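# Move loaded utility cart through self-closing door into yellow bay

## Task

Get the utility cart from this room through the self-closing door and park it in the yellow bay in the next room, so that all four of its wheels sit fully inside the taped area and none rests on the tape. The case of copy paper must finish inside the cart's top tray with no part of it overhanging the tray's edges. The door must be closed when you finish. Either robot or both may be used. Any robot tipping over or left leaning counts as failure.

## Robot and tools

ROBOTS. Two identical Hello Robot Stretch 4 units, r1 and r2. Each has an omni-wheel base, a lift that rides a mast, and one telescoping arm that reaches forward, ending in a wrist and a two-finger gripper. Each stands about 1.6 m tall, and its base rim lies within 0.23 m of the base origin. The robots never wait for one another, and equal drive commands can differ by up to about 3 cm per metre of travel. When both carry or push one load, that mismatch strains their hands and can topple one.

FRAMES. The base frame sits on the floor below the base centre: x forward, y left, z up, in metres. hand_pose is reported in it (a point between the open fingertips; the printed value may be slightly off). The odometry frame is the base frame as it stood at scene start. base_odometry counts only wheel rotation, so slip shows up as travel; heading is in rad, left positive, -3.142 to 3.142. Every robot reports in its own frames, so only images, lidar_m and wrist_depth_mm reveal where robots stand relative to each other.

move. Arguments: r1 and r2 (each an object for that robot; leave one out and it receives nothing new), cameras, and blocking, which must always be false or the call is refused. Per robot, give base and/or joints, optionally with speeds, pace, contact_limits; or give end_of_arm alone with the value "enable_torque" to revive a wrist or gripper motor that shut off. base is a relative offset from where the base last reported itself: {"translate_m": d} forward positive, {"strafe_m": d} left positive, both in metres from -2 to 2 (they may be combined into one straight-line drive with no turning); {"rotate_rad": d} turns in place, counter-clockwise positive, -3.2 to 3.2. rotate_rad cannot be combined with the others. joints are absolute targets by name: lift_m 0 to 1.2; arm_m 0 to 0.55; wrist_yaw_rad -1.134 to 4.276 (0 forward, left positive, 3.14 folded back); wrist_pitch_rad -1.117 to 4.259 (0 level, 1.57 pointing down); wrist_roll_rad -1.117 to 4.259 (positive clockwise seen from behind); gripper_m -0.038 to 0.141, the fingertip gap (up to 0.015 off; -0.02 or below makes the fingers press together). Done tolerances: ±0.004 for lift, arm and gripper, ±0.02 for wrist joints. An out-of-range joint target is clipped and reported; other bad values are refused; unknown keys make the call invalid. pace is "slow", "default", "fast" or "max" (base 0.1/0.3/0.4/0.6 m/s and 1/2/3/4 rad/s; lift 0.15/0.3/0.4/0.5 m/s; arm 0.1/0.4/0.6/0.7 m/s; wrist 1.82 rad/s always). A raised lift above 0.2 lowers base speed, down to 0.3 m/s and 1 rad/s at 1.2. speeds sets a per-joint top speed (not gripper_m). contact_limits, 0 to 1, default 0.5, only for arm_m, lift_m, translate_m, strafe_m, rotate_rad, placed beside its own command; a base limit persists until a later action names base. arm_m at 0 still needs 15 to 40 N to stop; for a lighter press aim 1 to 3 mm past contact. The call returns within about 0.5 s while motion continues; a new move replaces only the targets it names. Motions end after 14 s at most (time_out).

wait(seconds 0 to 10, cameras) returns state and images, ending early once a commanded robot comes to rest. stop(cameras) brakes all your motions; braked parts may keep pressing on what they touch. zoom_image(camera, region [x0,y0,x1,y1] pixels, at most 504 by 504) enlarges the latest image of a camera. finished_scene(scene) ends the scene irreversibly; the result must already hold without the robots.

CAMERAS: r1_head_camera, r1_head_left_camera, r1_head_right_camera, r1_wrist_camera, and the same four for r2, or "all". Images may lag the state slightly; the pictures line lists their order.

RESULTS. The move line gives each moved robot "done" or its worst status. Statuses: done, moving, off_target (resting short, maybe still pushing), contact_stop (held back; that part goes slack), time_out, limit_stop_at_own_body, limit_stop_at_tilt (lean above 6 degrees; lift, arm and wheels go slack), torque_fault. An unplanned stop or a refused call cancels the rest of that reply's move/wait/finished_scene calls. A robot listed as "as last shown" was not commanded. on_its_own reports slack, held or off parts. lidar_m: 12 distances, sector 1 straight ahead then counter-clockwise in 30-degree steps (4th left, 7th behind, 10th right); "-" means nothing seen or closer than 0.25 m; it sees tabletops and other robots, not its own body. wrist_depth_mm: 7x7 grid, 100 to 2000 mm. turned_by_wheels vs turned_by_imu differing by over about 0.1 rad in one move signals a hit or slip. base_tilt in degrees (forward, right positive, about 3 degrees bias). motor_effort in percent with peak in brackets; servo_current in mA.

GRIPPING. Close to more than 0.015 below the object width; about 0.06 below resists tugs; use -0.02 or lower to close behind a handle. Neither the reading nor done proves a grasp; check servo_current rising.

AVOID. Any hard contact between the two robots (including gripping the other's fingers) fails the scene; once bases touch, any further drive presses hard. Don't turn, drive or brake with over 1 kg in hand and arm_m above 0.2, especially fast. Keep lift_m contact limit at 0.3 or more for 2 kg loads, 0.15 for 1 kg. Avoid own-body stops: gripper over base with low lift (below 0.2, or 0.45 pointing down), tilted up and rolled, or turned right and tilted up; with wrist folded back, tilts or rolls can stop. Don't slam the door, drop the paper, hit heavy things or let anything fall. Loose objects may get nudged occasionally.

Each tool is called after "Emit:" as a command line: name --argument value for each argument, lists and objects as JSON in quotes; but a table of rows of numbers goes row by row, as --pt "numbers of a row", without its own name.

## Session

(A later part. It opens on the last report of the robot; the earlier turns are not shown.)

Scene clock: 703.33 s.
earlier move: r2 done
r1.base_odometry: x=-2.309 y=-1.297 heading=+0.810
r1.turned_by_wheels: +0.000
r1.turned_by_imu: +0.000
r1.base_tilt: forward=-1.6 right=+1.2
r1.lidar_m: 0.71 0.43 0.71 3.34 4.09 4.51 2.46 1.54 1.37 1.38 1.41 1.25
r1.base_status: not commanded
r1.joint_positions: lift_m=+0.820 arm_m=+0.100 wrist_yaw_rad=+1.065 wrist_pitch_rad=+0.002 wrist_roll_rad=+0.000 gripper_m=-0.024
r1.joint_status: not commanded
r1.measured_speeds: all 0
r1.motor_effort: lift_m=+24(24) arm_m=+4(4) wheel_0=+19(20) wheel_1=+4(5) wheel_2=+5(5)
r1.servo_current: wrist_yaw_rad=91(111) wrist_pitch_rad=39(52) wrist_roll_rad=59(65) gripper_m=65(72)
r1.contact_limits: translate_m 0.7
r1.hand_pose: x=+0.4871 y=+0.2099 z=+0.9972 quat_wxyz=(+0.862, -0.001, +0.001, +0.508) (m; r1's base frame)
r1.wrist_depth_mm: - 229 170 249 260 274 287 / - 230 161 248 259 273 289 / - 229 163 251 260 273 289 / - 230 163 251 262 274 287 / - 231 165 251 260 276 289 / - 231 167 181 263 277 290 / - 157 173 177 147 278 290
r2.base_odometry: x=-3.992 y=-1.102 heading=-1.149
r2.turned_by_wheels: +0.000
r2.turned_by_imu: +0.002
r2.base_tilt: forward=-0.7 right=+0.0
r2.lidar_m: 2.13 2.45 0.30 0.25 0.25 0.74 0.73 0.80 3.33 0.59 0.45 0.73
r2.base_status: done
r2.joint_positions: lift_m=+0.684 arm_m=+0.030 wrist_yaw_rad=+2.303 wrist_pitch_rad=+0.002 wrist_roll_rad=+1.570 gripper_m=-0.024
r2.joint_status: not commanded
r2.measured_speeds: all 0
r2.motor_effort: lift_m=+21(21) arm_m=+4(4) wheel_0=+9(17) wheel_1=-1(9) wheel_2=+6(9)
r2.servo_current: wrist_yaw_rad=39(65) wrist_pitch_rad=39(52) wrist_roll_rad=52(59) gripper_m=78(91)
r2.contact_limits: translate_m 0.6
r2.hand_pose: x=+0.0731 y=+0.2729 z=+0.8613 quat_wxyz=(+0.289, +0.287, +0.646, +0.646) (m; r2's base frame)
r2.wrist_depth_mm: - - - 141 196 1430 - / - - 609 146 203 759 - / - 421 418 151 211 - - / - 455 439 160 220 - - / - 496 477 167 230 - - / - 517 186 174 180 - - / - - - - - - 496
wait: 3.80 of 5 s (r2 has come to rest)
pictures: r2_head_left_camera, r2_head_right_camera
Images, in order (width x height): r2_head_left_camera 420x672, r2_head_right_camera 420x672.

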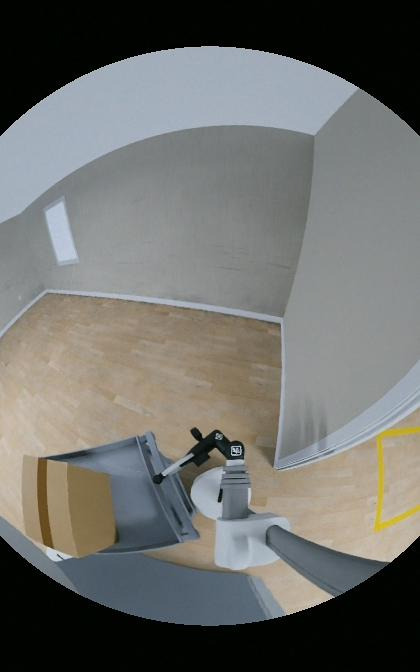

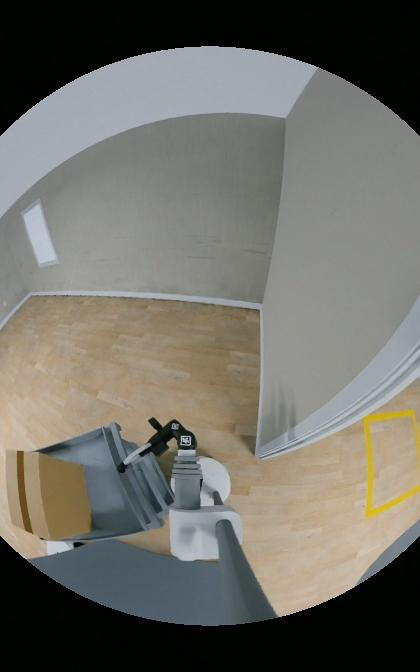

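Emit:
move --blocking false --cameras '[]' --r2 '{"base":{"rotate_rad":-0.28},"pace":"slow"}'

Emit:
wait --seconds 3 --cameras '["r2_head_left_camera","r2_head_right_camera"]'

Scene clock: 715.43 s.
move: r2 moving
r1: as last shown
r1.turned_by_imu: -0.001
r1.lidar_m: 0.71 0.45 0.69 3.36 4.06 4.51 2.45 1.52 1.36 1.39 1.40 1.25
r1.servo_current: wrist_yaw_rad=98(104) wrist_pitch_rad=39(52) wrist_roll_rad=39(65) gripper_m=59(65)
r1.contact_limits: translate_m 0.7
r1.wrist_depth_mm: - 229 170 248 260 274 287 / - 230 161 249 260 273 290 / - 230 163 250 262 273 287 / - 231 163 250 262 274 287 / - 231 165 251 262 276 290 / - 230 167 182 263 277 290 / - 157 173 177 148 279 291
r2.base_odometry: x=-3.993 y=-1.101 heading=-1.270
r2.turned_by_wheels: -0.121
r2.turned_by_imu: -0.107
r2.base_tilt: forward=-0.7 right=+0.0
r2.lidar_m: 2.13 2.32 0.31 0.25 0.25 0.25 0.71 0.78 3.36 3.33 0.45 0.65
r2.base_status: rotate_rad moving
r2.joint_positions: lift_m=+0.684 arm_m=+0.030 wrist_yaw_rad=+2.311 wrist_pitch_rad=+0.002 wrist_roll_rad=+1.570 gripper_m=-0.024
r2.joint_status: not commanded
r2.measured_speeds: translate_m=-0.007 strafe_m=-0.008 rotate_rad=-0.444 lift_m=+0.000 arm_m=+0.000 wrist_yaw_rad=+0.008 wrist_pitch_rad=+0.000 wrist_roll_rad=+0.000
r2.motor_effort: lift_m=+21(21) arm_m=+4(4) wheel_0=+17(27) wheel_1=+28(31) wheel_2=+15(15)
r2.servo_current: wrist_yaw_rad=65(65) wrist_pitch_rad=39(46) wrist_roll_rad=46(52) gripper_m=91(91)
r2.hand_pose: x=+0.0710 y=+0.2719 z=+0.8613 quat_wxyz=(+0.286, +0.284, +0.647, +0.647) (m; r2's base frame)
r2.wrist_depth_mm: - - - 144 198 1464 - / - - - 149 205 768 - / - 424 415 154 214 788 - / - 455 445 163 224 - - / - - 480 171 232 - - / - 1042 186 177 177 - - / - - - - - - 500
pictures: none
No camera images: "cameras" was empty.

Scene clock: 716.17 s.
earlier move: r2 contact_stop
r1.base_odometry: x=-2.309 y=-1.297 heading=+0.810
r1.turned_by_wheels: +0.000
r1.turned_by_imu: +0.000
r1.base_tilt: forward=-1.6 right=+1.2
r1.lidar_m: 0.71 0.43 0.76 3.34 4.05 4.50 2.48 1.56 1.38 1.39 1.39 1.26
r1.base_status: not commanded
r1.joint_positions: lift_m=+0.820 arm_m=+0.100 wrist_yaw_rad=+1.065 wrist_pitch_rad=+0.002 wrist_roll_rad=+0.000 gripper_m=-0.024
r1.joint_status: not commanded
r1.measured_speeds: all 0
r1.motor_effort: lift_m=+24(24) arm_m=+4(4) wheel_0=+19(20) wheel_1=+4(5) wheel_2=+5(5)
r1.servo_current: wrist_yaw_rad=104(104) wrist_pitch_rad=33(52) wrist_roll_rad=46(65) gripper_m=65(65)
r1.contact_limits: translate_m 0.7
r1.hand_pose: x=+0.4871 y=+0.2099 z=+0.9972 quat_wxyz=(+0.862, -0.001, +0.001, +0.508) (m; r1's base frame)
r1.wrist_depth_mm: - 229 169 247 260 274 287 / - 229 161 247 262 276 289 / - 231 163 250 263 273 286 / - 231 164 250 263 274 289 / - 231 165 251 260 276 289 / - 231 167 182 263 276 290 / - 157 173 177 148 279 291
r2.base_odometry: x=-3.993 y=-1.100 heading=-1.266
r2.turned_by_wheels: +0.004
r2.turned_by_imu: +0.001
r2.base_tilt: forward=-0.6 right=+0.0
r2.lidar_m: 2.13 2.31 0.28 0.25 0.25 0.25 0.72 0.75 3.36 3.33 0.45 0.64
r2.base_status: rotate_rad contact_stop (by the wheels' count: -0.117 of -0.280)
r2.joint_positions: lift_m=+0.684 arm_m=+0.030 wrist_yaw_rad=+2.311 wrist_pitch_rad=+0.002 wrist_roll_rad=+1.570 gripper_m=-0.024
r2.joint_status: not commanded
r2.measured_speeds: all 0
r2.on_its_own: the wheels are slack since a contact_stop
r2.motor_effort: lift_m=+21(21) arm_m=+4(5) wheel_0=+0(27) wheel_1=+0(31) wheel_2=+0(15)
r2.servo_current: wrist_yaw_rad=72(78) wrist_pitch_rad=39(46) wrist_roll_rad=39(52) gripper_m=78(91)
r2.hand_pose: x=+0.0710 y=+0.2719 z=+0.8613 quat_wxyz=(+0.286, +0.284, +0.647, +0.647) (m; r2's base frame)
r2.wrist_depth_mm: - - - 115 170 - - / - 404 394 124 181 - - / - 413 407 131 193 - - / - - 455 140 207 - - / - - 517 154 225 - - / - - 187 167 178 - 535 / - - - - - - 480
wait: 0.73 of 3 s (r2 has come to rest)
pictures: r2_head_left_camera, r2_head_right_camera
Images, in order (width x height): r2_head_left_camera 420x672, r2_head_right_camera 420x672.

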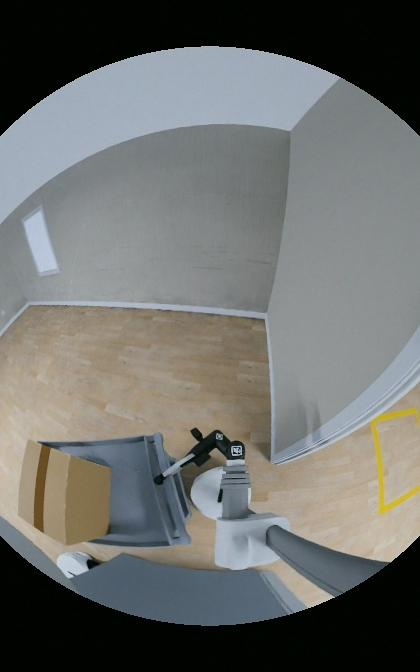

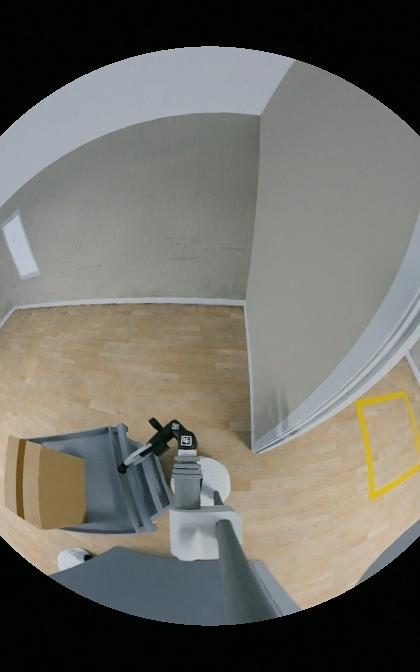

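Emit:
move --blocking false --cameras '[]' --r2 '{"base":{"translate_m":-0.207,"strafe_m":-0.282},"pace":"slow","contact_limits":{"translate_m":0.6}}'

Emit:
wait --seconds 6 --cameras '["r2_head_left_camera","r2_head_right_camera"]'

Scene clock: 752.80 s.
move: r2 moving
r1: as last shown
r1.turned_by_imu: -0.002
r1.base_tilt: forward=-1.6 right=+1.3
r1.lidar_m: 0.70 0.43 0.76 3.36 4.07 4.51 2.46 1.56 1.37 1.38 1.41 1.24
r1.motor_effort: lift_m=+24(24) arm_m=+4(4) wheel_0=+19(19) wheel_1=+4(5) wheel_2=+5(5)
r1.servo_current: wrist_yaw_rad=85(111) wrist_pitch_rad=46(52) wrist_roll_rad=26(78) gripper_m=59(65)
r1.contact_limits: translate_m 0.7
r1.wrist_depth_mm: - 229 169 248 259 274 287 / - 230 161 248 260 274 289 / - 231 163 251 260 273 289 / - 231 163 250 260 274 287 / - 230 165 251 262 274 289 / - 230 167 181 263 276 290 / - 157 173 177 148 278 290
r2.base_odometry: x=-4.005 y=-1.096 heading=-1.265
r2.turned_by_wheels: +0.001
r2.turned_by_imu: +0.006
r2.base_tilt: forward=-0.6 right=+0.1
r2.lidar_m: 2.12 2.33 0.29 0.25 0.25 0.76 0.71 0.77 3.36 3.29 0.44 0.61
r2.base_status: translate_m moving; strafe_m moving
r2.joint_positions: lift_m=+0.684 arm_m=+0.030 wrist_yaw_rad=+2.302 wrist_pitch_rad=+0.002 wrist_roll_rad=+1.570 gripper_m=-0.024
r2.joint_status: not commanded
r2.measured_speeds: translate_m=-0.029 strafe_m=-0.039 rotate_rad=-0.001 lift_m=+0.000 arm_m=+0.000 wrist_yaw_rad=-0.031 wrist_pitch_rad=+0.000 wrist_roll_rad=+0.000
r2.motor_effort: lift_m=+21(21) arm_m=+5(5) wheel_0=+9(9) wheel_1=-7(8) wheel_2=+6(8)
r2.servo_current: wrist_yaw_rad=46(65) wrist_pitch_rad=39(46) wrist_roll_rad=52(52) gripper_m=78(91)
r2.contact_limits: translate_m 0.6
r2.hand_pose: x=+0.0734 y=+0.2731 z=+0.8613 quat_wxyz=(+0.289, +0.287, +0.646, +0.646) (m; r2's base frame)
r2.wrist_depth_mm: - - - 118 173 - - / - 439 402 126 184 - - / - 415 407 134 196 - - / - - 455 144 210 - - / - - 512 156 225 1430 - / - 1042 184 170 178 1397 - / - - - - - - 473
pictures: none
No camera images: "cameras" was empty.

Scene clock: 757.07 s.
earlier move: r2 done
r1.base_odometry: x=-2.309 y=-1.297 heading=+0.810
r1.turned_by_wheels: +0.000
r1.turned_by_imu: +0.000
r1.base_tilt: forward=-1.6 right=+1.2
r1.lidar_m: 0.71 0.45 1.05 3.34 4.07 4.49 2.51 1.51 1.39 1.38 1.43 1.25
r1.base_status: not commanded
r1.joint_positions: lift_m=+0.820 arm_m=+0.100 wrist_yaw_rad=+1.065 wrist_pitch_rad=+0.002 wrist_roll_rad=+0.000 gripper_m=-0.024
r1.joint_status: not commanded
r1.measured_speeds: all 0
r1.motor_effort: lift_m=+24(24) arm_m=+4(4) wheel_0=+19(20) wheel_1=+5(5) wheel_2=+5(5)
r1.servo_current: wrist_yaw_rad=78(111) wrist_pitch_rad=46(52) wrist_roll_rad=65(78) gripper_m=65(72)
r1.contact_limits: translate_m 0.7
r1.hand_pose: x=+0.4871 y=+0.2099 z=+0.9972 quat_wxyz=(+0.862, -0.001, +0.001, +0.508) (m; r1's base frame)
r1.wrist_depth_mm: - 230 169 249 260 274 287 / - 229 161 248 259 273 289 / - 229 163 250 259 274 287 / - 231 164 251 262 276 289 / - 229 165 251 263 276 289 / - 231 167 181 262 277 289 / - 157 173 177 148 279 290
r2.base_odometry: x=-4.324 y=-0.987 heading=-1.267
r2.turned_by_wheels: -0.001
r2.turned_by_imu: -0.003
r2.base_tilt: forward=-0.7 right=+0.1
r2.lidar_m: 0.61 0.33 0.30 0.25 0.31 0.55 0.52 2.65 3.05 3.01 2.90 0.44
r2.base_status: done
r2.joint_positions: lift_m=+0.684 arm_m=+0.030 wrist_yaw_rad=+2.283 wrist_pitch_rad=+0.002 wrist_roll_rad=+1.570 gripper_m=-0.024
r2.joint_status: not commanded
r2.measured_speeds: all 0
r2.motor_effort: lift_m=+21(21) arm_m=+4(5) wheel_0=+0(14) wheel_1=-10(13) wheel_2=+4(11)
r2.servo_current: wrist_yaw_rad=104(104) wrist_pitch_rad=46(46) wrist_roll_rad=46(59) gripper_m=78(91)
r2.contact_limits: translate_m 0.6
r2.hand_pose: x=+0.0786 y=+0.2754 z=+0.8613 quat_wxyz=(+0.295, +0.293, +0.643, +0.643) (m; r2's base frame)
r2.wrist_depth_mm: - - - - - - - / - - - - - - - / - - - - - - - / - - - - - - - / - - - - - - - / - - - - - - - / - - - - - - -
wait: 4.27 of 6 s (r2 has come to rest)
pictures: r2_head_left_camera, r2_head_right_camera
Images, in order (width x height): r2_head_left_camera 420x672, r2_head_right_camera 420x672.

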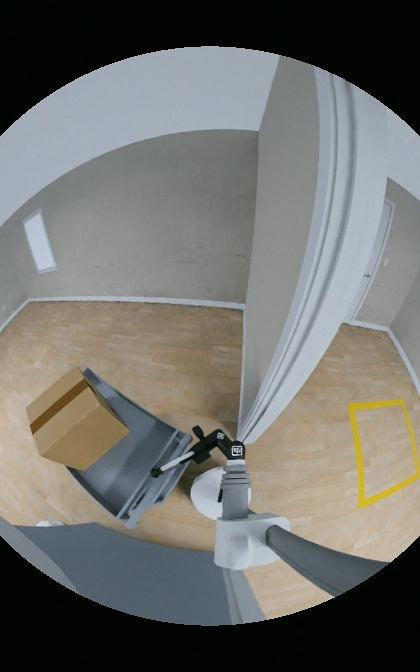

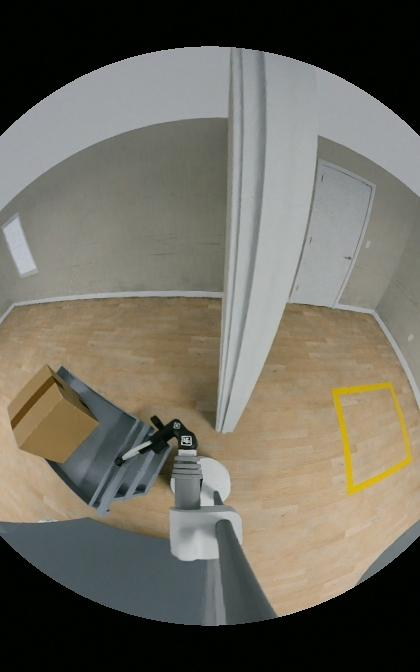

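Emit:
move --blocking false --cameras '[]' --r2 '{"base":{"translate_m":-0.028,"strafe_m":-0.299},"pace":"slow","contact_limits":{"translate_m":0.6}}'

Emit:
wait --seconds 6 --cameras '["r2_head_left_camera","r2_head_right_camera"]'

Scene clock: 763.97 s.
move: r2 moving
r1: as last shown
r1.lidar_m: 0.71 0.44 1.05 3.37 4.10 4.50 2.48 1.54 1.37 1.39 1.41 1.26
r1.motor_effort: lift_m=+24(24) arm_m=+4(4) wheel_0=+19(19) wheel_1=+4(5) wheel_2=+5(5)
r1.servo_current: wrist_yaw_rad=72(104) wrist_pitch_rad=39(46) wrist_roll_rad=39(65) gripper_m=59(72)
r1.contact_limits: translate_m 0.7
r1.wrist_depth_mm: - 230 169 248 260 274 287 / - 230 162 248 260 274 289 / - 230 163 249 262 274 287 / - 230 163 249 260 276 289 / - 230 165 251 262 276 289 / - 231 167 182 262 276 290 / - 157 173 178 148 278 291
r2.base_odometry: x=-4.338 y=-0.990 heading=-1.267
r2.turned_by_wheels: +0.000
r2.turned_by_imu: +0.001
r2.base_tilt: forward=-0.7 right=+0.0
r2.lidar_m: 0.44 0.31 0.27 0.26 0.32 0.54 0.50 2.66 3.05 2.99 2.89 0.42
r2.base_status: translate_m moving; strafe_m moving
r2.joint_positions: lift_m=+0.684 arm_m=+0.030 wrist_yaw_rad=+2.283 wrist_pitch_rad=+0.002 wrist_roll_rad=+1.570 gripper_m=-0.024
r2.joint_status: not commanded
r2.measured_speeds: translate_m=-0.005 strafe_m=-0.053 rotate_rad=+0.000 lift_m=+0.000 arm_m=+0.000 wrist_yaw_rad=+0.000 wrist_pitch_rad=+0.000 wrist_roll_rad=+0.000
r2.motor_effort: lift_m=+21(21) arm_m=+5(5) wheel_0=+6(10) wheel_1=-13(17) wheel_2=+5(7)
r2.servo_current: wrist_yaw_rad=104(111) wrist_pitch_rad=39(46) wrist_roll_rad=46(52) gripper_m=78(85)
r2.contact_limits: translate_m 0.6
r2.hand_pose: x=+0.0786 y=+0.2754 z=+0.8613 quat_wxyz=(+0.295, +0.293, +0.643, +0.643) (m; r2's base frame)
r2.wrist_depth_mm: - - - - - - - / - - - - - - - / - - - - - - - / - - - - - - - / - - - - - - - / - - - - - - - / - - - - - - -
pictures: none
No camera images: "cameras" was empty.

Scene clock: 767.67 s.
earlier move: r2 done
r1.base_odometry: x=-2.309 y=-1.297 heading=+0.810
r1.turned_by_wheels: +0.000
r1.turned_by_imu: +0.000
r1.base_tilt: forward=-1.6 right=+1.2
r1.lidar_m: 0.70 0.43 1.50 3.34 4.09 4.48 2.46 1.54 1.38 1.39 1.43 1.24
r1.base_status: not commanded
r1.joint_positions: lift_m=+0.820 arm_m=+0.100 wrist_yaw_rad=+1.065 wrist_pitch_rad=+0.002 wrist_roll_rad=+0.000 gripper_m=-0.024
r1.joint_status: not commanded
r1.measured_speeds: all 0
r1.motor_effort: lift_m=+24(24) arm_m=+4(4) wheel_0=+19(20) wheel_1=+4(5) wheel_2=+5(5)
r1.servo_current: wrist_yaw_rad=98(117) wrist_pitch_rad=46(52) wrist_roll_rad=26(85) gripper_m=65(72)
r1.contact_limits: translate_m 0.7
r1.hand_pose: x=+0.4871 y=+0.2099 z=+0.9972 quat_wxyz=(+0.862, -0.001, +0.001, +0.508) (m; r1's base frame)
r1.wrist_depth_mm: - 229 169 248 260 273 287 / - 229 161 248 262 273 287 / - 230 163 250 260 273 286 / - 229 163 251 262 274 289 / - 231 165 251 262 276 289 / - 229 167 181 262 277 290 / - 157 173 176 148 278 290
r2.base_odometry: x=-4.618 y=-1.050 heading=-1.266
r2.turned_by_wheels: +0.001
r2.turned_by_imu: +0.000
r2.base_tilt: forward=-0.6 right=+0.1
r2.lidar_m: 0.42 0.30 0.28 0.25 0.28 0.57 0.59 2.67 2.78 2.72 2.95 2.31
r2.base_status: done
r2.joint_positions: lift_m=+0.684 arm_m=+0.030 wrist_yaw_rad=+2.291 wrist_pitch_rad=+0.002 wrist_roll_rad=+1.570 gripper_m=-0.024
r2.joint_status: not commanded
r2.measured_speeds: all 0
r2.motor_effort: lift_m=+21(21) arm_m=+4(5) wheel_0=+5(13) wheel_1=-4(17) wheel_2=+5(7)
r2.servo_current: wrist_yaw_rad=59(111) wrist_pitch_rad=39(52) wrist_roll_rad=46(65) gripper_m=85(91)
r2.contact_limits: translate_m 0.6
r2.hand_pose: x=+0.0764 y=+0.2745 z=+0.8613 quat_wxyz=(+0.293, +0.291, +0.644, +0.644) (m; r2's base frame)
r2.wrist_depth_mm: - - - - - - - / - - - - - - - / - - - - - - - / - - - - - - - / - - - - - - 484 / - - - - 160 430 430 / - - - - - - -
wait: 3.70 of 6 s (r2 has come to rest)
pictures: r2_head_left_camera, r2_head_right_camera
Images, in order (width x height): r2_head_left_camera 420x672, r2_head_right_camera 420x672.

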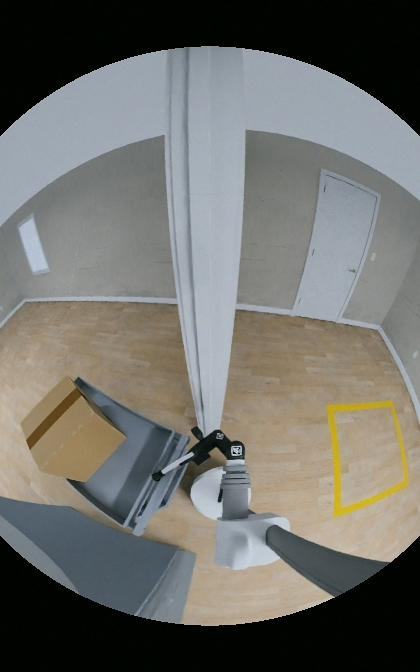

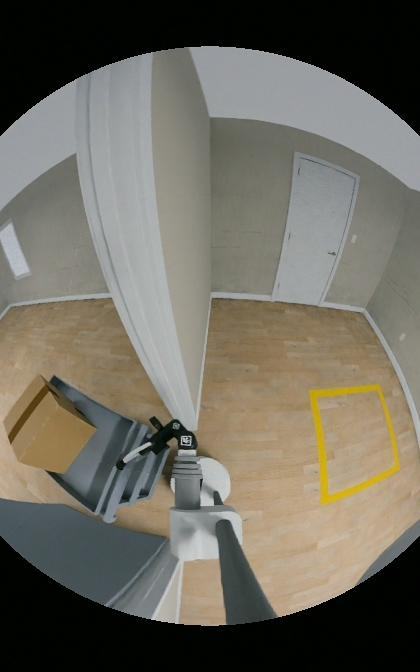

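Emit:
move --blocking false --cameras '[]' --r2 '{"base":{"translate_m":-0.037,"strafe_m":-0.4},"pace":"slow","contact_limits":{"translate_m":0.6}}'

Emit:
wait --seconds 6 --cameras '["r2_head_left_camera","r2_head_right_camera"]'

Scene clock: 778.27 s.
move: r2 moving
r1: as last shown
r1.turned_by_imu: -0.001
r1.lidar_m: 0.72 0.44 1.53 3.37 4.09 4.49 2.45 1.56 1.36 1.40 1.41 1.26
r1.motor_effort: lift_m=+24(24) arm_m=+4(4) wheel_0=+18(20) wheel_1=+5(5) wheel_2=+5(5)
r1.servo_current: wrist_yaw_rad=78(98) wrist_pitch_rad=46(52) wrist_roll_rad=65(65) gripper_m=65(65)
r1.contact_limits: translate_m 0.7
r1.wrist_depth_mm: - 229 170 248 259 273 289 / - 229 161 248 259 274 287 / - 229 163 250 260 273 289 / - 230 164 250 260 274 287 / - 230 165 250 260 276 289 / - 231 167 182 263 277 289 / - 157 173 177 148 277 290
r2.base_odometry: x=-4.631 y=-1.053 heading=-1.265
r2.turned_by_wheels: +0.001
r2.turned_by_imu: +0.002
r2.base_tilt: forward=-0.7 right=+0.1
r2.lidar_m: 0.43 0.32 0.27 0.25 0.28 0.55 0.63 2.67 2.74 2.70 2.92 2.35
r2.base_status: translate_m moving; strafe_m moving
r2.joint_positions: lift_m=+0.684 arm_m=+0.030 wrist_yaw_rad=+2.291 wrist_pitch_rad=+0.002 wrist_roll_rad=+1.570 gripper_m=-0.024
r2.joint_status: not commanded
r2.measured_speeds: translate_m=-0.005 strafe_m=-0.053 rotate_rad=+0.002 lift_m=+0.000 arm_m=+0.000 wrist_yaw_rad=+0.000 wrist_pitch_rad=+0.000 wrist_roll_rad=+0.000
r2.motor_effort: lift_m=+21(21) arm_m=+4(5) wheel_0=+11(12) wheel_1=-8(11) wheel_2=+5(8)
r2.servo_current: wrist_yaw_rad=46(72) wrist_pitch_rad=39(46) wrist_roll_rad=46(52) gripper_m=78(85)
r2.contact_limits: translate_m 0.6
r2.hand_pose: x=+0.0764 y=+0.2745 z=+0.8613 quat_wxyz=(+0.293, +0.291, +0.644, +0.644) (m; r2's base frame)
r2.wrist_depth_mm: - - - - - - - / - - - - - - - / - - - - - - - / - - - - - - - / - - - - - - 488 / - - - - 160 433 433 / - - - - - - -
pictures: none
No camera images: "cameras" was empty.

Scene clock: 782.97 s.
earlier move: r2 done
r1.base_odometry: x=-2.309 y=-1.297 heading=+0.810
r1.turned_by_wheels: +0.000
r1.turned_by_imu: +0.000
r1.base_tilt: forward=-1.6 right=+1.3
r1.lidar_m: 0.73 0.44 3.04 3.35 4.09 4.51 2.48 1.54 1.37 1.39 1.41 1.24
r1.base_status: not commanded
r1.joint_positions: lift_m=+0.820 arm_m=+0.100 wrist_yaw_rad=+1.065 wrist_pitch_rad=+0.002 wrist_roll_rad=+0.000 gripper_m=-0.024
r1.joint_status: not commanded
r1.measured_speeds: all 0
r1.motor_effort: lift_m=+24(24) arm_m=+3(4) wheel_0=+19(20) wheel_1=+5(5) wheel_2=+5(5)
r1.servo_current: wrist_yaw_rad=91(111) wrist_pitch_rad=46(52) wrist_roll_rad=59(65) gripper_m=59(72)
r1.contact_limits: translate_m 0.7
r1.hand_pose: x=+0.4871 y=+0.2099 z=+0.9972 quat_wxyz=(+0.862, -0.001, +0.001, +0.508) (m; r1's base frame)
r1.wrist_depth_mm: - 229 169 248 260 276 289 / - 229 161 249 260 273 287 / - 230 163 251 262 274 287 / - 230 163 250 262 276 287 / - 230 165 251 263 276 289 / - 230 167 181 263 277 289 / - 156 173 177 148 278 290
r2.base_odometry: x=-5.010 y=-1.136 heading=-1.265
r2.turned_by_wheels: +0.000
r2.turned_by_imu: +0.002
r2.base_tilt: forward=-0.7 right=+0.0
r2.lidar_m: 1.36 0.31 0.26 0.25 0.27 0.73 2.44 2.69 2.34 2.32 2.52 2.28
r2.base_status: done
r2.joint_positions: lift_m=+0.684 arm_m=+0.030 wrist_yaw_rad=+2.303 wrist_pitch_rad=+0.002 wrist_roll_rad=+1.570 gripper_m=-0.024
r2.joint_status: not commanded
r2.measured_speeds: all 0
r2.motor_effort: lift_m=+21(21) arm_m=+5(5) wheel_0=+8(14) wheel_1=-1(11) wheel_2=+6(8)
r2.servo_current: wrist_yaw_rad=46(72) wrist_pitch_rad=39(52) wrist_roll_rad=52(65) gripper_m=78(91)
r2.contact_limits: translate_m 0.6
r2.hand_pose: x=+0.0730 y=+0.2729 z=+0.8613 quat_wxyz=(+0.289, +0.287, +0.646, +0.646) (m; r2's base frame)
r2.wrist_depth_mm: 330 320 - - - - - / - 377 - - - - - / - 459 - - - - - / - - - - - 530 - / - - - - - - 500 / - - 181 114 166 - 455 / - - - - - - 1078
wait: 4.70 of 6 s (r2 has come to rest)
pictures: r2_head_left_camera, r2_head_right_camera
Images, in order (width x height): r2_head_left_camera 420x672, r2_head_right_camera 420x672.

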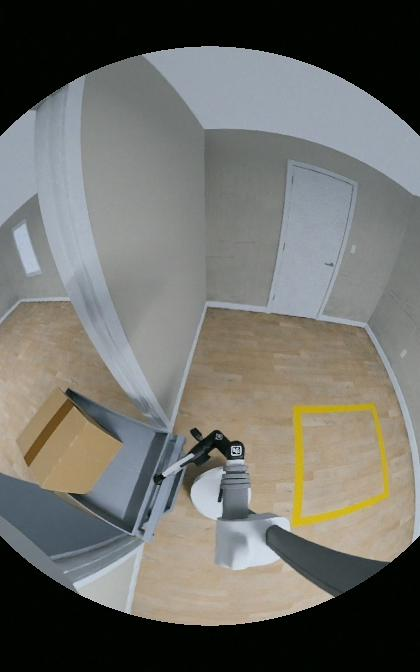

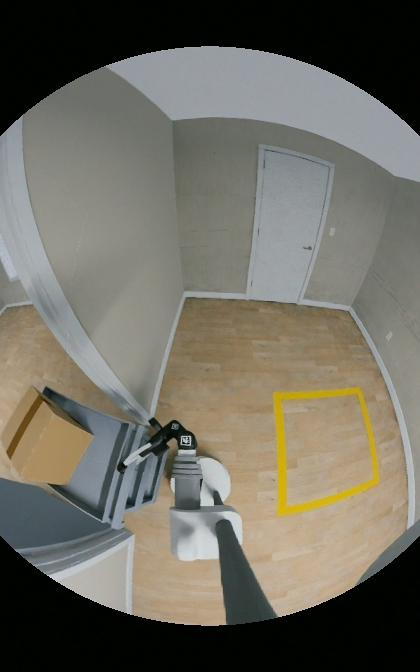

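Emit:
move --blocking false --cameras '[]' --r2 '{"base":{"translate_m":-0.1,"strafe_m":-0.44},"pace":"slow","contact_limits":{"translate_m":0.6}}'

Emit:
wait --seconds 7 --cameras '["r2_head_left_camera","r2_head_right_camera"]'

Scene clock: 790.57 s.
move: r2 moving
r1: as last shown
r1.lidar_m: 0.68 0.43 3.06 3.34 4.09 4.51 2.46 1.55 1.37 1.39 1.40 1.26
r1.motor_effort: lift_m=+24(24) arm_m=+4(4) wheel_0=+19(19) wheel_1=+5(5) wheel_2=+5(5)
r1.servo_current: wrist_yaw_rad=78(104) wrist_pitch_rad=46(52) wrist_roll_rad=46(65) gripper_m=59(65)
r1.contact_limits: translate_m 0.7
r1.wrist_depth_mm: - 229 170 248 260 274 289 / - 229 161 248 260 274 289 / - 230 163 251 260 276 289 / - 230 164 251 262 274 287 / - 229 165 250 260 276 290 / - 231 167 181 262 276 290 / - 157 173 177 148 278 290
r2.base_odometry: x=-5.023 y=-1.137 heading=-1.264
r2.turned_by_wheels: +0.001
r2.turned_by_imu: +0.002
r2.base_tilt: forward=-0.7 right=+0.1
r2.lidar_m: 1.37 0.32 0.28 0.25 0.25 0.78 2.46 2.67 2.36 2.30 2.47 2.31
r2.base_status: translate_m moving; strafe_m moving
r2.joint_positions: lift_m=+0.684 arm_m=+0.030 wrist_yaw_rad=+2.303 wrist_pitch_rad=+0.002 wrist_roll_rad=+1.570 gripper_m=-0.024
r2.joint_status: not commanded
r2.measured_speeds: translate_m=-0.012 strafe_m=-0.051 rotate_rad=+0.002 lift_m=+0.000 arm_m=+0.000 wrist_yaw_rad=-0.001 wrist_pitch_rad=+0.000 wrist_roll_rad=+0.000
r2.motor_effort: lift_m=+21(21) arm_m=+4(5) wheel_0=+11(15) wheel_1=-7(8) wheel_2=+8(8)
r2.servo_current: wrist_yaw_rad=46(59) wrist_pitch_rad=39(46) wrist_roll_rad=46(52) gripper_m=78(91)
r2.contact_limits: translate_m 0.6
r2.hand_pose: x=+0.0731 y=+0.2729 z=+0.8613 quat_wxyz=(+0.289, +0.287, +0.646, +0.646) (m; r2's base frame)
r2.wrist_depth_mm: 334 324 - - - - - / - 379 - - - - - / - 459 - - - - - / - - - - - 535 - / - - - - 220 - 500 / - - 181 124 174 - 459 / - - - - - - -
pictures: none
No camera images: "cameras" was empty.

Scene clock: 795.80 s.
earlier move: r2 done
r1.base_odometry: x=-2.309 y=-1.297 heading=+0.810
r1.turned_by_wheels: +0.000
r1.turned_by_imu: +0.000
r1.base_tilt: forward=-1.6 right=+1.2
r1.lidar_m: 0.71 0.44 3.02 3.34 4.11 4.52 2.48 1.53 1.36 1.39 1.43 1.26
r1.base_status: not commanded
r1.joint_positions: lift_m=+0.820 arm_m=+0.100 wrist_yaw_rad=+1.065 wrist_pitch_rad=+0.002 wrist_roll_rad=+0.000 gripper_m=-0.024
r1.joint_status: not commanded
r1.measured_speeds: all 0
r1.motor_effort: lift_m=+24(24) arm_m=+3(4) wheel_0=+19(20) wheel_1=+4(5) wheel_2=+5(5)
r1.servo_current: wrist_yaw_rad=85(104) wrist_pitch_rad=46(52) wrist_roll_rad=46(65) gripper_m=65(72)
r1.contact_limits: translate_m 0.7
r1.hand_pose: x=+0.4871 y=+0.2099 z=+0.9972 quat_wxyz=(+0.862, -0.001, +0.001, +0.508) (m; r1's base frame)
r1.wrist_depth_mm: - 229 169 247 259 274 287 / - 229 161 248 259 276 287 / - 230 163 249 260 274 289 / - 229 163 251 260 276 289 / - 231 165 251 262 276 290 / - 230 167 181 263 274 289 / - 157 172 177 148 278 290
r2.base_odometry: x=-5.459 y=-1.173 heading=-1.265
r2.turned_by_wheels: -0.001
r2.turned_by_imu: -0.002
r2.base_tilt: forward=-0.6 right=+0.0
r2.lidar_m: 2.32 0.30 0.27 0.25 0.25 1.50 2.41 2.39 1.93 1.88 2.02 2.36
r2.base_status: done
r2.joint_positions: lift_m=+0.684 arm_m=+0.030 wrist_yaw_rad=+2.294 wrist_pitch_rad=+0.002 wrist_roll_rad=+1.570 gripper_m=-0.024
r2.joint_status: not commanded
r2.measured_speeds: all 0
r2.motor_effort: lift_m=+21(21) arm_m=+4(5) wheel_0=+1(15) wheel_1=-5(12) wheel_2=+5(9)
r2.servo_current: wrist_yaw_rad=46(65) wrist_pitch_rad=46(46) wrist_roll_rad=39(59) gripper_m=85(91)
r2.contact_limits: translate_m 0.6
r2.hand_pose: x=+0.0756 y=+0.2741 z=+0.8613 quat_wxyz=(+0.292, +0.290, +0.644, +0.645) (m; r2's base frame)
r2.wrist_depth_mm: 334 324 327 - - - - / 1661 375 375 - 134 131 - / - 452 459 - 154 - - / - - 530 - 181 - - / - - - 112 220 - 517 / - - 181 137 175 1537 480 / - - - - 407 1618 1098
wait: 5.23 of 7 s (r2 has come to rest)
pictures: r2_head_left_camera, r2_head_right_camera
Images, in order (width x height): r2_head_left_camera 420x672, r2_head_right_camera 420x672.

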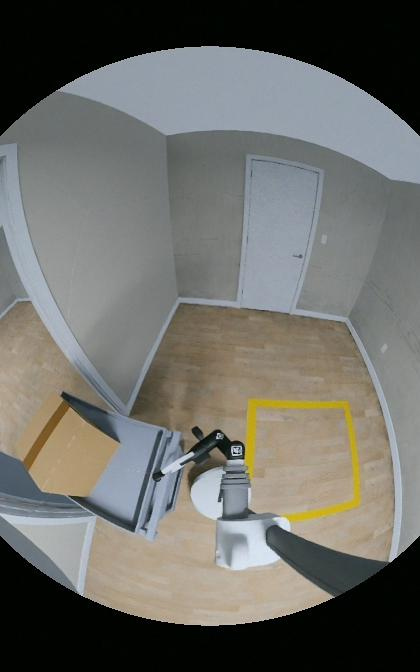

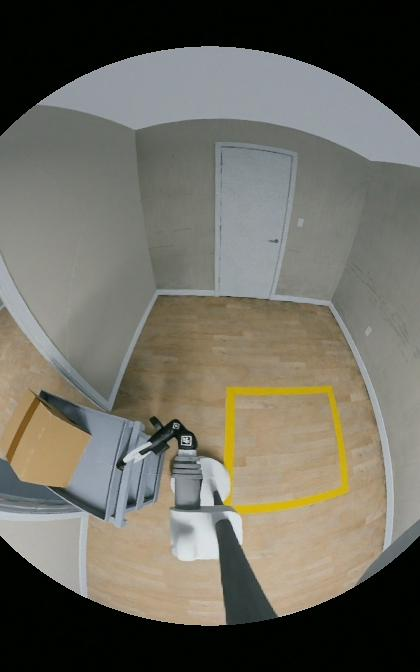

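Emit:
zoom_image --camera "r2_head_left_camera" --region '[0, 330, 240, 570]'

Scaled by 2.100 from the camera's 420x672 image, which has a finer 600x960 frame.

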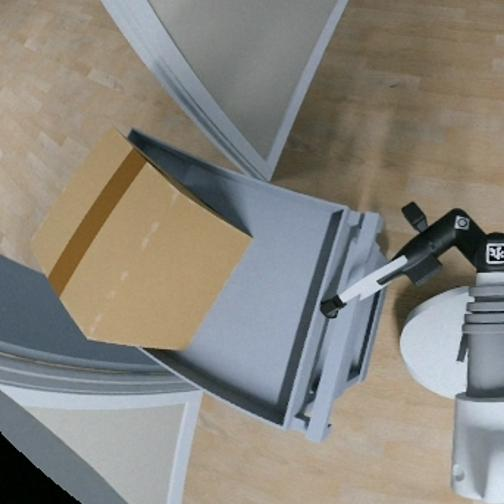

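Emit:
move --blocking false --cameras '[]' --r2 '{"base":{"translate_m":-0.033,"strafe_m":-0.35},"pace":"slow","contact_limits":{"translate_m":0.6}}'

Emit:
wait --seconds 7 --cameras '["r2_head_left_camera","r2_head_right_camera"]'

Scene clock: 811.13 s.
move: r2 moving
r1: as last shown
r1.turned_by_imu: -0.001
r1.lidar_m: 0.73 0.43 3.03 3.34 4.11 4.51 2.47 1.55 1.37 1.39 1.38 1.24
r1.motor_effort: lift_m=+24(24) arm_m=+4(4) wheel_0=+19(20) wheel_1=+4(5) wheel_2=+5(5)
r1.servo_current: wrist_yaw_rad=91(91) wrist_pitch_rad=46(52) wrist_roll_rad=65(65) gripper_m=65(65)
r1.contact_limits: translate_m 0.7
r1.wrist_depth_mm: - 229 169 247 260 273 287 / - 229 162 248 258 273 289 / - 229 162 250 260 274 289 / - 230 163 250 262 274 289 / - 231 165 251 262 274 289 / - 230 167 182 263 276 289 / - 156 173 177 148 278 290
r2.base_odometry: x=-5.473 y=-1.176 heading=-1.265
r2.turned_by_wheels: +0.000
r2.turned_by_imu: +0.002
r2.base_tilt: forward=-0.7 right=+0.0
r2.lidar_m: 2.30 0.32 0.27 0.25 0.25 1.54 2.41 2.41 1.88 1.87 2.02 2.36
r2.base_status: translate_m moving; strafe_m moving
r2.joint_positions: lift_m=+0.684 arm_m=+0.030 wrist_yaw_rad=+2.294 wrist_pitch_rad=+0.002 wrist_roll_rad=+1.570 gripper_m=-0.024
r2.joint_status: not commanded
r2.measured_speeds: translate_m=-0.005 strafe_m=-0.055 rotate_rad=+0.001 lift_m=+0.000 arm_m=+0.000 wrist_yaw_rad=+0.000 wrist_pitch_rad=+0.000 wrist_roll_rad=+0.000
r2.motor_effort: lift_m=+21(21) arm_m=+4(5) wheel_0=+10(11) wheel_1=-12(12) wheel_2=+6(8)
r2.servo_current: wrist_yaw_rad=52(72) wrist_pitch_rad=39(46) wrist_roll_rad=59(59) gripper_m=78(85)
r2.contact_limits: translate_m 0.6
r2.hand_pose: x=+0.0756 y=+0.2741 z=+0.8613 quat_wxyz=(+0.292, +0.290, +0.644, +0.645) (m; r2's base frame)
r2.wrist_depth_mm: 334 325 327 - - 120 - / - 375 379 - 136 - - / - 455 459 - 160 - - / - - 525 - 183 - - / - - - 115 223 - 517 / - - 181 139 175 1499 473 / - - - - 415 1618 1078
pictures: none
No camera images: "cameras" was empty.

Scene clock: 815.33 s.
earlier move: r2 done
r1.base_odometry: x=-2.309 y=-1.297 heading=+0.810
r1.turned_by_wheels: +0.000
r1.turned_by_imu: +0.000
r1.base_tilt: forward=-1.6 right=+1.2
r1.lidar_m: 0.72 0.44 3.03 3.35 4.12 4.53 2.46 1.56 1.39 1.39 1.40 1.26
r1.base_status: not commanded
r1.joint_positions: lift_m=+0.820 arm_m=+0.100 wrist_yaw_rad=+1.065 wrist_pitch_rad=+0.002 wrist_roll_rad=+0.000 gripper_m=-0.024
r1.joint_status: not commanded
r1.measured_speeds: all 0
r1.motor_effort: lift_m=+24(24) arm_m=+4(4) wheel_0=+19(20) wheel_1=+4(5) wheel_2=+5(5)
r1.servo_current: wrist_yaw_rad=104(111) wrist_pitch_rad=46(52) wrist_roll_rad=59(72) gripper_m=65(72)
r1.contact_limits: translate_m 0.7
r1.hand_pose: x=+0.4871 y=+0.2099 z=+0.9972 quat_wxyz=(+0.862, -0.001, +0.001, +0.508) (m; r1's base frame)
r1.wrist_depth_mm: - 229 170 249 260 273 289 / - 229 161 247 260 274 287 / - 230 163 249 260 274 287 / - 230 163 250 262 276 289 / - 230 165 251 262 276 287 / - 229 167 181 262 276 289 / - 158 173 177 148 279 289
r2.base_odometry: x=-5.803 y=-1.247 heading=-1.264
r2.turned_by_wheels: +0.001
r2.turned_by_imu: +0.002
r2.base_tilt: forward=-0.7 right=+0.0
r2.lidar_m: 2.29 0.31 0.28 0.26 0.25 2.10 2.40 1.98 1.56 1.53 1.65 2.34
r2.base_status: done
r2.joint_positions: lift_m=+0.684 arm_m=+0.030 wrist_yaw_rad=+2.302 wrist_pitch_rad=+0.002 wrist_roll_rad=+1.570 gripper_m=-0.024
r2.joint_status: not commanded
r2.measured_speeds: all 0
r2.motor_effort: lift_m=+21(21) arm_m=+4(5) wheel_0=+7(15) wheel_1=-3(12) wheel_2=+6(8)
r2.servo_current: wrist_yaw_rad=33(72) wrist_pitch_rad=46(46) wrist_roll_rad=46(59) gripper_m=85(91)
r2.contact_limits: translate_m 0.6
r2.hand_pose: x=+0.0733 y=+0.2730 z=+0.8613 quat_wxyz=(+0.289, +0.287, +0.646, +0.646) (m; r2's base frame)
r2.wrist_depth_mm: 1576 322 317 - 124 - - / - 368 368 - 142 - - / - 439 439 - 165 - - / - - 521 - 186 - - / - - - 121 220 1618 525 / - - 185 143 174 1661 488 / - - - - - - 407
wait: 4.20 of 7 s (r2 has come to rest)
pictures: r2_head_left_camera, r2_head_right_camera
Images, in order (width x height): r2_head_left_camera 420x672, r2_head_right_camera 420x672.

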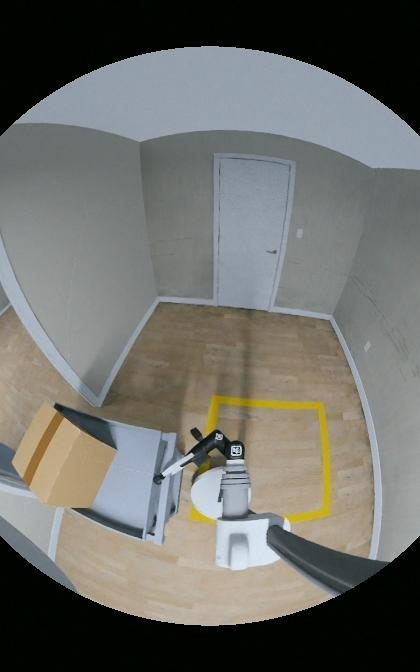

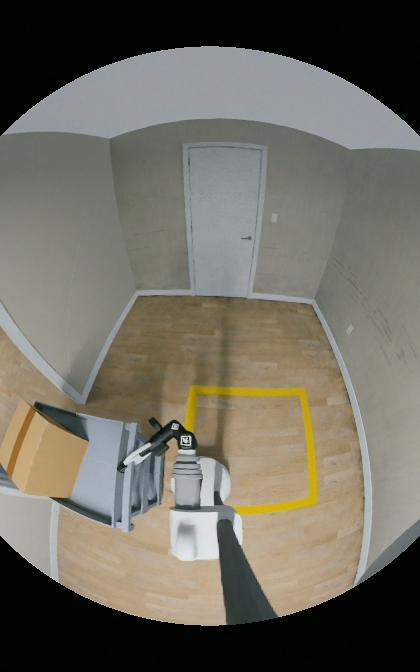

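Emit:
move --blocking false --cameras '[]' --r2 '{"base":{"translate_m":0.153,"strafe_m":-0.517},"pace":"slow","contact_limits":{"translate_m":0.6}}'

Emit:
wait --seconds 8 --cameras '["r2_head_left_camera","r2_head_right_camera"]'

Scene clock: 825.90 s.
move: r2 moving
r1: as last shown
r1.turned_by_imu: -0.001
r1.lidar_m: 0.71 0.43 3.03 3.36 4.10 4.52 2.46 1.55 1.37 1.39 1.42 1.26
r1.motor_effort: lift_m=+24(24) arm_m=+4(4) wheel_0=+19(20) wheel_1=+5(5) wheel_2=+5(5)
r1.servo_current: wrist_yaw_rad=91(98) wrist_pitch_rad=46(46) wrist_roll_rad=46(59) gripper_m=72(72)
r1.contact_limits: translate_m 0.7
r1.wrist_depth_mm: - 229 170 248 259 273 287 / - 229 161 249 260 274 287 / - 229 163 250 260 273 287 / - 230 163 251 260 274 287 / - 229 165 250 262 274 289 / - 231 167 181 262 276 289 / - 157 173 177 147 278 291
r2.base_odometry: x=-5.814 y=-1.254 heading=-1.264
r2.turned_by_wheels: +0.000
r2.turned_by_imu: +0.002
r2.base_tilt: forward=-0.6 right=+0.0
r2.lidar_m: 2.27 0.32 0.28 0.25 0.25 2.08 2.42 1.99 1.52 1.51 1.64 2.33
r2.base_status: translate_m moving; strafe_m moving
r2.joint_positions: lift_m=+0.684 arm_m=+0.030 wrist_yaw_rad=+2.302 wrist_pitch_rad=+0.002 wrist_roll_rad=+1.570 gripper_m=-0.024
r2.joint_status: not commanded
r2.measured_speeds: translate_m=+0.013 strafe_m=-0.050 rotate_rad=-0.001 lift_m=+0.000 arm_m=+0.000 wrist_yaw_rad=+0.000 wrist_pitch_rad=+0.000 wrist_roll_rad=+0.000
r2.motor_effort: lift_m=+21(21) arm_m=+5(5) wheel_0=+12(16) wheel_1=-4(7) wheel_2=-8(8)
r2.servo_current: wrist_yaw_rad=39(65) wrist_pitch_rad=46(46) wrist_roll_rad=46(52) gripper_m=78(91)
r2.contact_limits: translate_m 0.6
r2.hand_pose: x=+0.0733 y=+0.2730 z=+0.8613 quat_wxyz=(+0.289, +0.287, +0.646, +0.646) (m; r2's base frame)
r2.wrist_depth_mm: 1576 322 320 - 129 - - / - 366 370 - 144 - - / - 436 439 - 167 - - / - - 521 103 188 - - / - - - 121 222 1661 525 / - - 186 147 178 1661 484 / - - - - - - 407
pictures: none
No camera images: "cameras" was empty.

Scene clock: 832.03 s.
earlier move: r2 done
r1.base_odometry: x=-2.309 y=-1.297 heading=+0.810
r1.turned_by_wheels: +0.000
r1.turned_by_imu: +0.000
r1.base_tilt: forward=-1.6 right=+1.2
r1.lidar_m: 0.73 0.42 3.01 3.35 4.08 4.51 2.47 1.52 1.38 1.39 1.39 1.25
r1.base_status: not commanded
r1.joint_positions: lift_m=+0.820 arm_m=+0.100 wrist_yaw_rad=+1.065 wrist_pitch_rad=+0.002 wrist_roll_rad=+0.000 gripper_m=-0.024
r1.joint_status: not commanded
r1.measured_speeds: all 0
r1.motor_effort: lift_m=+24(24) arm_m=+4(4) wheel_0=+19(20) wheel_1=+5(5) wheel_2=+5(5)
r1.servo_current: wrist_yaw_rad=85(117) wrist_pitch_rad=46(52) wrist_roll_rad=52(65) gripper_m=65(72)
r1.contact_limits: translate_m 0.7
r1.hand_pose: x=+0.4871 y=+0.2099 z=+0.9972 quat_wxyz=(+0.862, -0.001, +0.001, +0.508) (m; r1's base frame)
r1.wrist_depth_mm: - 229 169 248 260 273 287 / - 230 161 248 259 276 287 / - 229 162 250 260 274 289 / - 229 164 251 260 276 289 / - 231 165 252 262 276 290 / - 231 167 181 263 276 290 / - 157 173 178 148 279 290
r2.base_odometry: x=-6.249 y=-1.549 heading=-1.264
r2.turned_by_wheels: +0.000
r2.turned_by_imu: +0.003
r2.base_tilt: forward=-0.6 right=+0.1
r2.lidar_m: 2.10 2.26 0.29 0.25 0.25 0.25 2.62 1.34 1.04 1.02 1.13 1.67
r2.base_status: done
r2.joint_positions: lift_m=+0.684 arm_m=+0.030 wrist_yaw_rad=+2.304 wrist_pitch_rad=+0.002 wrist_roll_rad=+1.570 gripper_m=-0.024
r2.joint_status: not commanded
r2.measured_speeds: all 0
r2.motor_effort: lift_m=+21(21) arm_m=+4(5) wheel_0=+8(17) wheel_1=-2(7) wheel_2=-5(10)
r2.servo_current: wrist_yaw_rad=59(65) wrist_pitch_rad=39(52) wrist_roll_rad=39(65) gripper_m=85(91)
r2.contact_limits: translate_m 0.6
r2.hand_pose: x=+0.0729 y=+0.2728 z=+0.8613 quat_wxyz=(+0.289, +0.287, +0.646, +0.646) (m; r2's base frame)
r2.wrist_depth_mm: 1576 - - 139 193 1430 1118 / 1708 - 544 145 202 778 - / - 418 415 150 210 - - / - 455 439 159 219 - - / - - 480 166 229 - - / - - 185 173 179 - - / - - - - - 1756 504
wait: 6.13 of 8 s (r2 has come to rest)
pictures: r2_head_left_camera, r2_head_right_camera
Images, in order (width x height): r2_head_left_camera 420x672, r2_head_right_camera 420x672.

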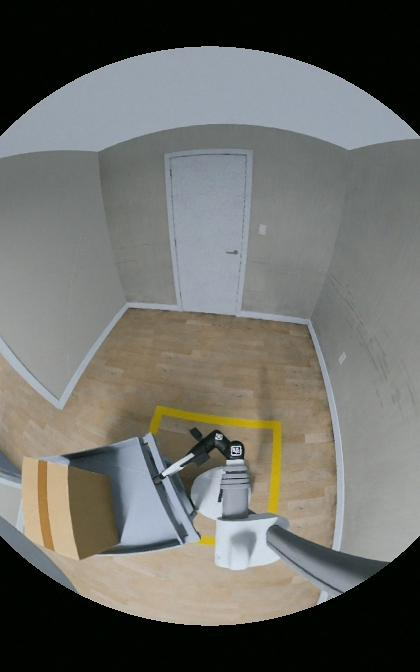

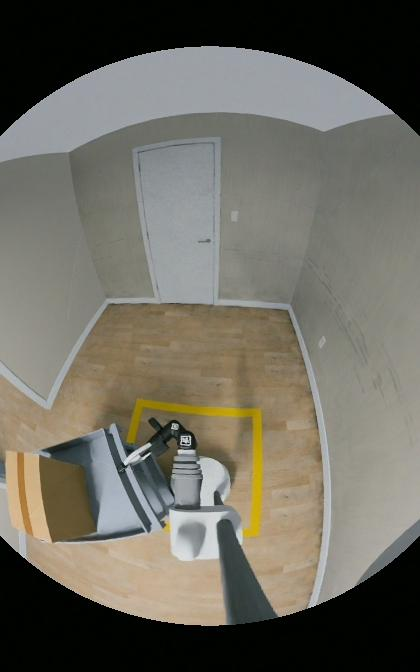

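Emit:
move --blocking false --cameras '[]' --r2 '{"base":{"translate_m":-0.02,"strafe_m":-0.4},"pace":"slow","contact_limits":{"translate_m":0.6}}'

Emit:
wait --seconds 7 --cameras '["r2_head_left_camera","r2_head_right_camera"]'

Scene clock: 840.80 s.
move: r2 moving
r1: as last shown
r1.turned_by_imu: -0.001
r1.base_tilt: forward=-1.6 right=+1.3
r1.lidar_m: 0.71 0.43 3.04 3.34 4.09 4.51 2.48 1.55 1.38 1.38 1.39 1.26
r1.servo_current: wrist_yaw_rad=104(111) wrist_pitch_rad=39(46) wrist_roll_rad=65(72) gripper_m=65(65)
r1.contact_limits: translate_m 0.7
r1.wrist_depth_mm: - 229 169 247 259 273 287 / - 230 161 249 262 276 287 / - 231 163 250 262 273 289 / - 230 163 250 260 273 286 / - 229 165 252 262 276 289 / - 231 167 181 262 276 290 / - 157 173 177 148 278 291
r2.base_odometry: x=-6.263 y=-1.553 heading=-1.263
r2.turned_by_wheels: +0.001
r2.turned_by_imu: +0.002
r2.base_tilt: forward=-0.7 right=+0.0
r2.lidar_m: 2.04 2.25 0.29 0.25 0.25 0.28 2.62 1.31 1.03 1.00 1.12 1.65
r2.base_status: translate_m moving; strafe_m moving
r2.joint_positions: lift_m=+0.684 arm_m=+0.030 wrist_yaw_rad=+2.304 wrist_pitch_rad=+0.002 wrist_roll_rad=+1.570 gripper_m=-0.024
r2.joint_status: not commanded
r2.measured_speeds: translate_m=-0.003 strafe_m=-0.055 rotate_rad=-0.003 lift_m=+0.000 arm_m=+0.000 wrist_yaw_rad=+0.000 wrist_pitch_rad=+0.000 wrist_roll_rad=+0.000
r2.motor_effort: lift_m=+21(21) arm_m=+4(5) wheel_0=+14(16) wheel_1=-7(8) wheel_2=+7(7)
r2.servo_current: wrist_yaw_rad=46(59) wrist_pitch_rad=46(46) wrist_roll_rad=52(59) gripper_m=78(91)
r2.contact_limits: translate_m 0.6
r2.hand_pose: x=+0.0729 y=+0.2728 z=+0.8613 quat_wxyz=(+0.289, +0.287, +0.646, +0.646) (m; r2's base frame)
r2.wrist_depth_mm: 1661 - - 141 195 1576 1078 / 1756 - 544 146 202 768 - / - 418 415 151 210 - - / - 455 439 160 220 - - / - - 480 167 229 - - / - - 185 172 179 - - / - - - - - 1708 504
pictures: none
No camera images: "cameras" was empty.

Scene clock: 845.47 s.
earlier move: r2 done
r1.base_odometry: x=-2.309 y=-1.297 heading=+0.810
r1.turned_by_wheels: +0.000
r1.turned_by_imu: +0.000
r1.base_tilt: forward=-1.6 right=+1.2
r1.lidar_m: 0.73 0.43 3.05 3.34 4.09 4.51 2.48 1.54 1.37 1.38 1.39 1.25
r1.base_status: not commanded
r1.joint_positions: lift_m=+0.820 arm_m=+0.100 wrist_yaw_rad=+1.065 wrist_pitch_rad=+0.002 wrist_roll_rad=+0.000 gripper_m=-0.024
r1.joint_status: not commanded
r1.measured_speeds: all 0
r1.motor_effort: lift_m=+24(24) arm_m=+3(4) wheel_0=+19(20) wheel_1=+5(5) wheel_2=+5(5)
r1.servo_current: wrist_yaw_rad=78(111) wrist_pitch_rad=46(52) wrist_roll_rad=46(72) gripper_m=59(72)
r1.contact_limits: translate_m 0.7
r1.hand_pose: x=+0.4871 y=+0.2099 z=+0.9972 quat_wxyz=(+0.862, -0.001, +0.001, +0.508) (m; r1's base frame)
r1.wrist_depth_mm: - 229 170 248 259 274 289 / - 229 161 248 260 274 289 / - 230 163 251 262 274 287 / - 229 163 250 262 274 287 / - 231 165 251 263 276 290 / - 230 167 181 262 274 287 / - 157 173 177 148 279 291
r2.base_odometry: x=-6.636 y=-1.651 heading=-1.264
r2.turned_by_wheels: -0.001
r2.turned_by_imu: -0.001
r2.base_tilt: forward=-0.7 right=+0.1
r2.lidar_m: 2.09 2.27 0.31 0.25 0.25 2.69 1.76 0.80 0.64 0.61 0.70 1.05
r2.base_status: done
r2.joint_positions: lift_m=+0.684 arm_m=+0.030 wrist_yaw_rad=+2.295 wrist_pitch_rad=+0.002 wrist_roll_rad=+1.570 gripper_m=-0.024
r2.joint_status: not commanded
r2.measured_speeds: all 0
r2.motor_effort: lift_m=+21(21) arm_m=+5(5) wheel_0=+4(16) wheel_1=-7(11) wheel_2=+7(10)
r2.servo_current: wrist_yaw_rad=59(65) wrist_pitch_rad=39(52) wrist_roll_rad=59(59) gripper_m=85(91)
r2.contact_limits: translate_m 0.6
r2.hand_pose: x=+0.0753 y=+0.2739 z=+0.8613 quat_wxyz=(+0.291, +0.290, +0.645, +0.645) (m; r2's base frame)
r2.wrist_depth_mm: 1983 - - 137 193 1464 - / - - 569 143 200 759 - / - 421 415 149 209 - - / - 455 439 158 219 - - / - - 484 167 229 - - / - - 185 173 179 - - / - - - - - 1756 496
wait: 4.67 of 7 s (r2 has come to rest)
pictures: r2_head_left_camera, r2_head_right_camera
Images, in order (width x height): r2_head_left_camera 420x672, r2_head_right_camera 420x672.

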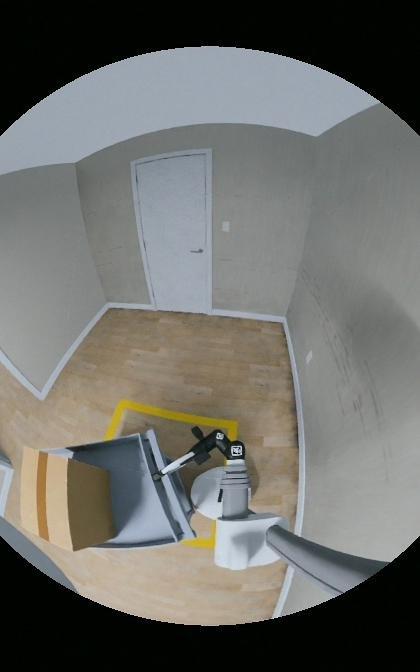

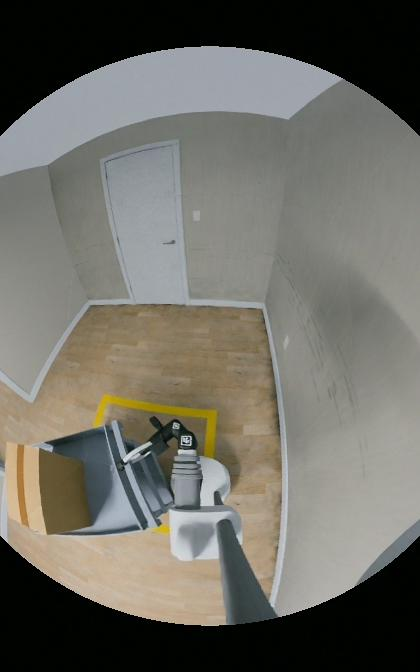

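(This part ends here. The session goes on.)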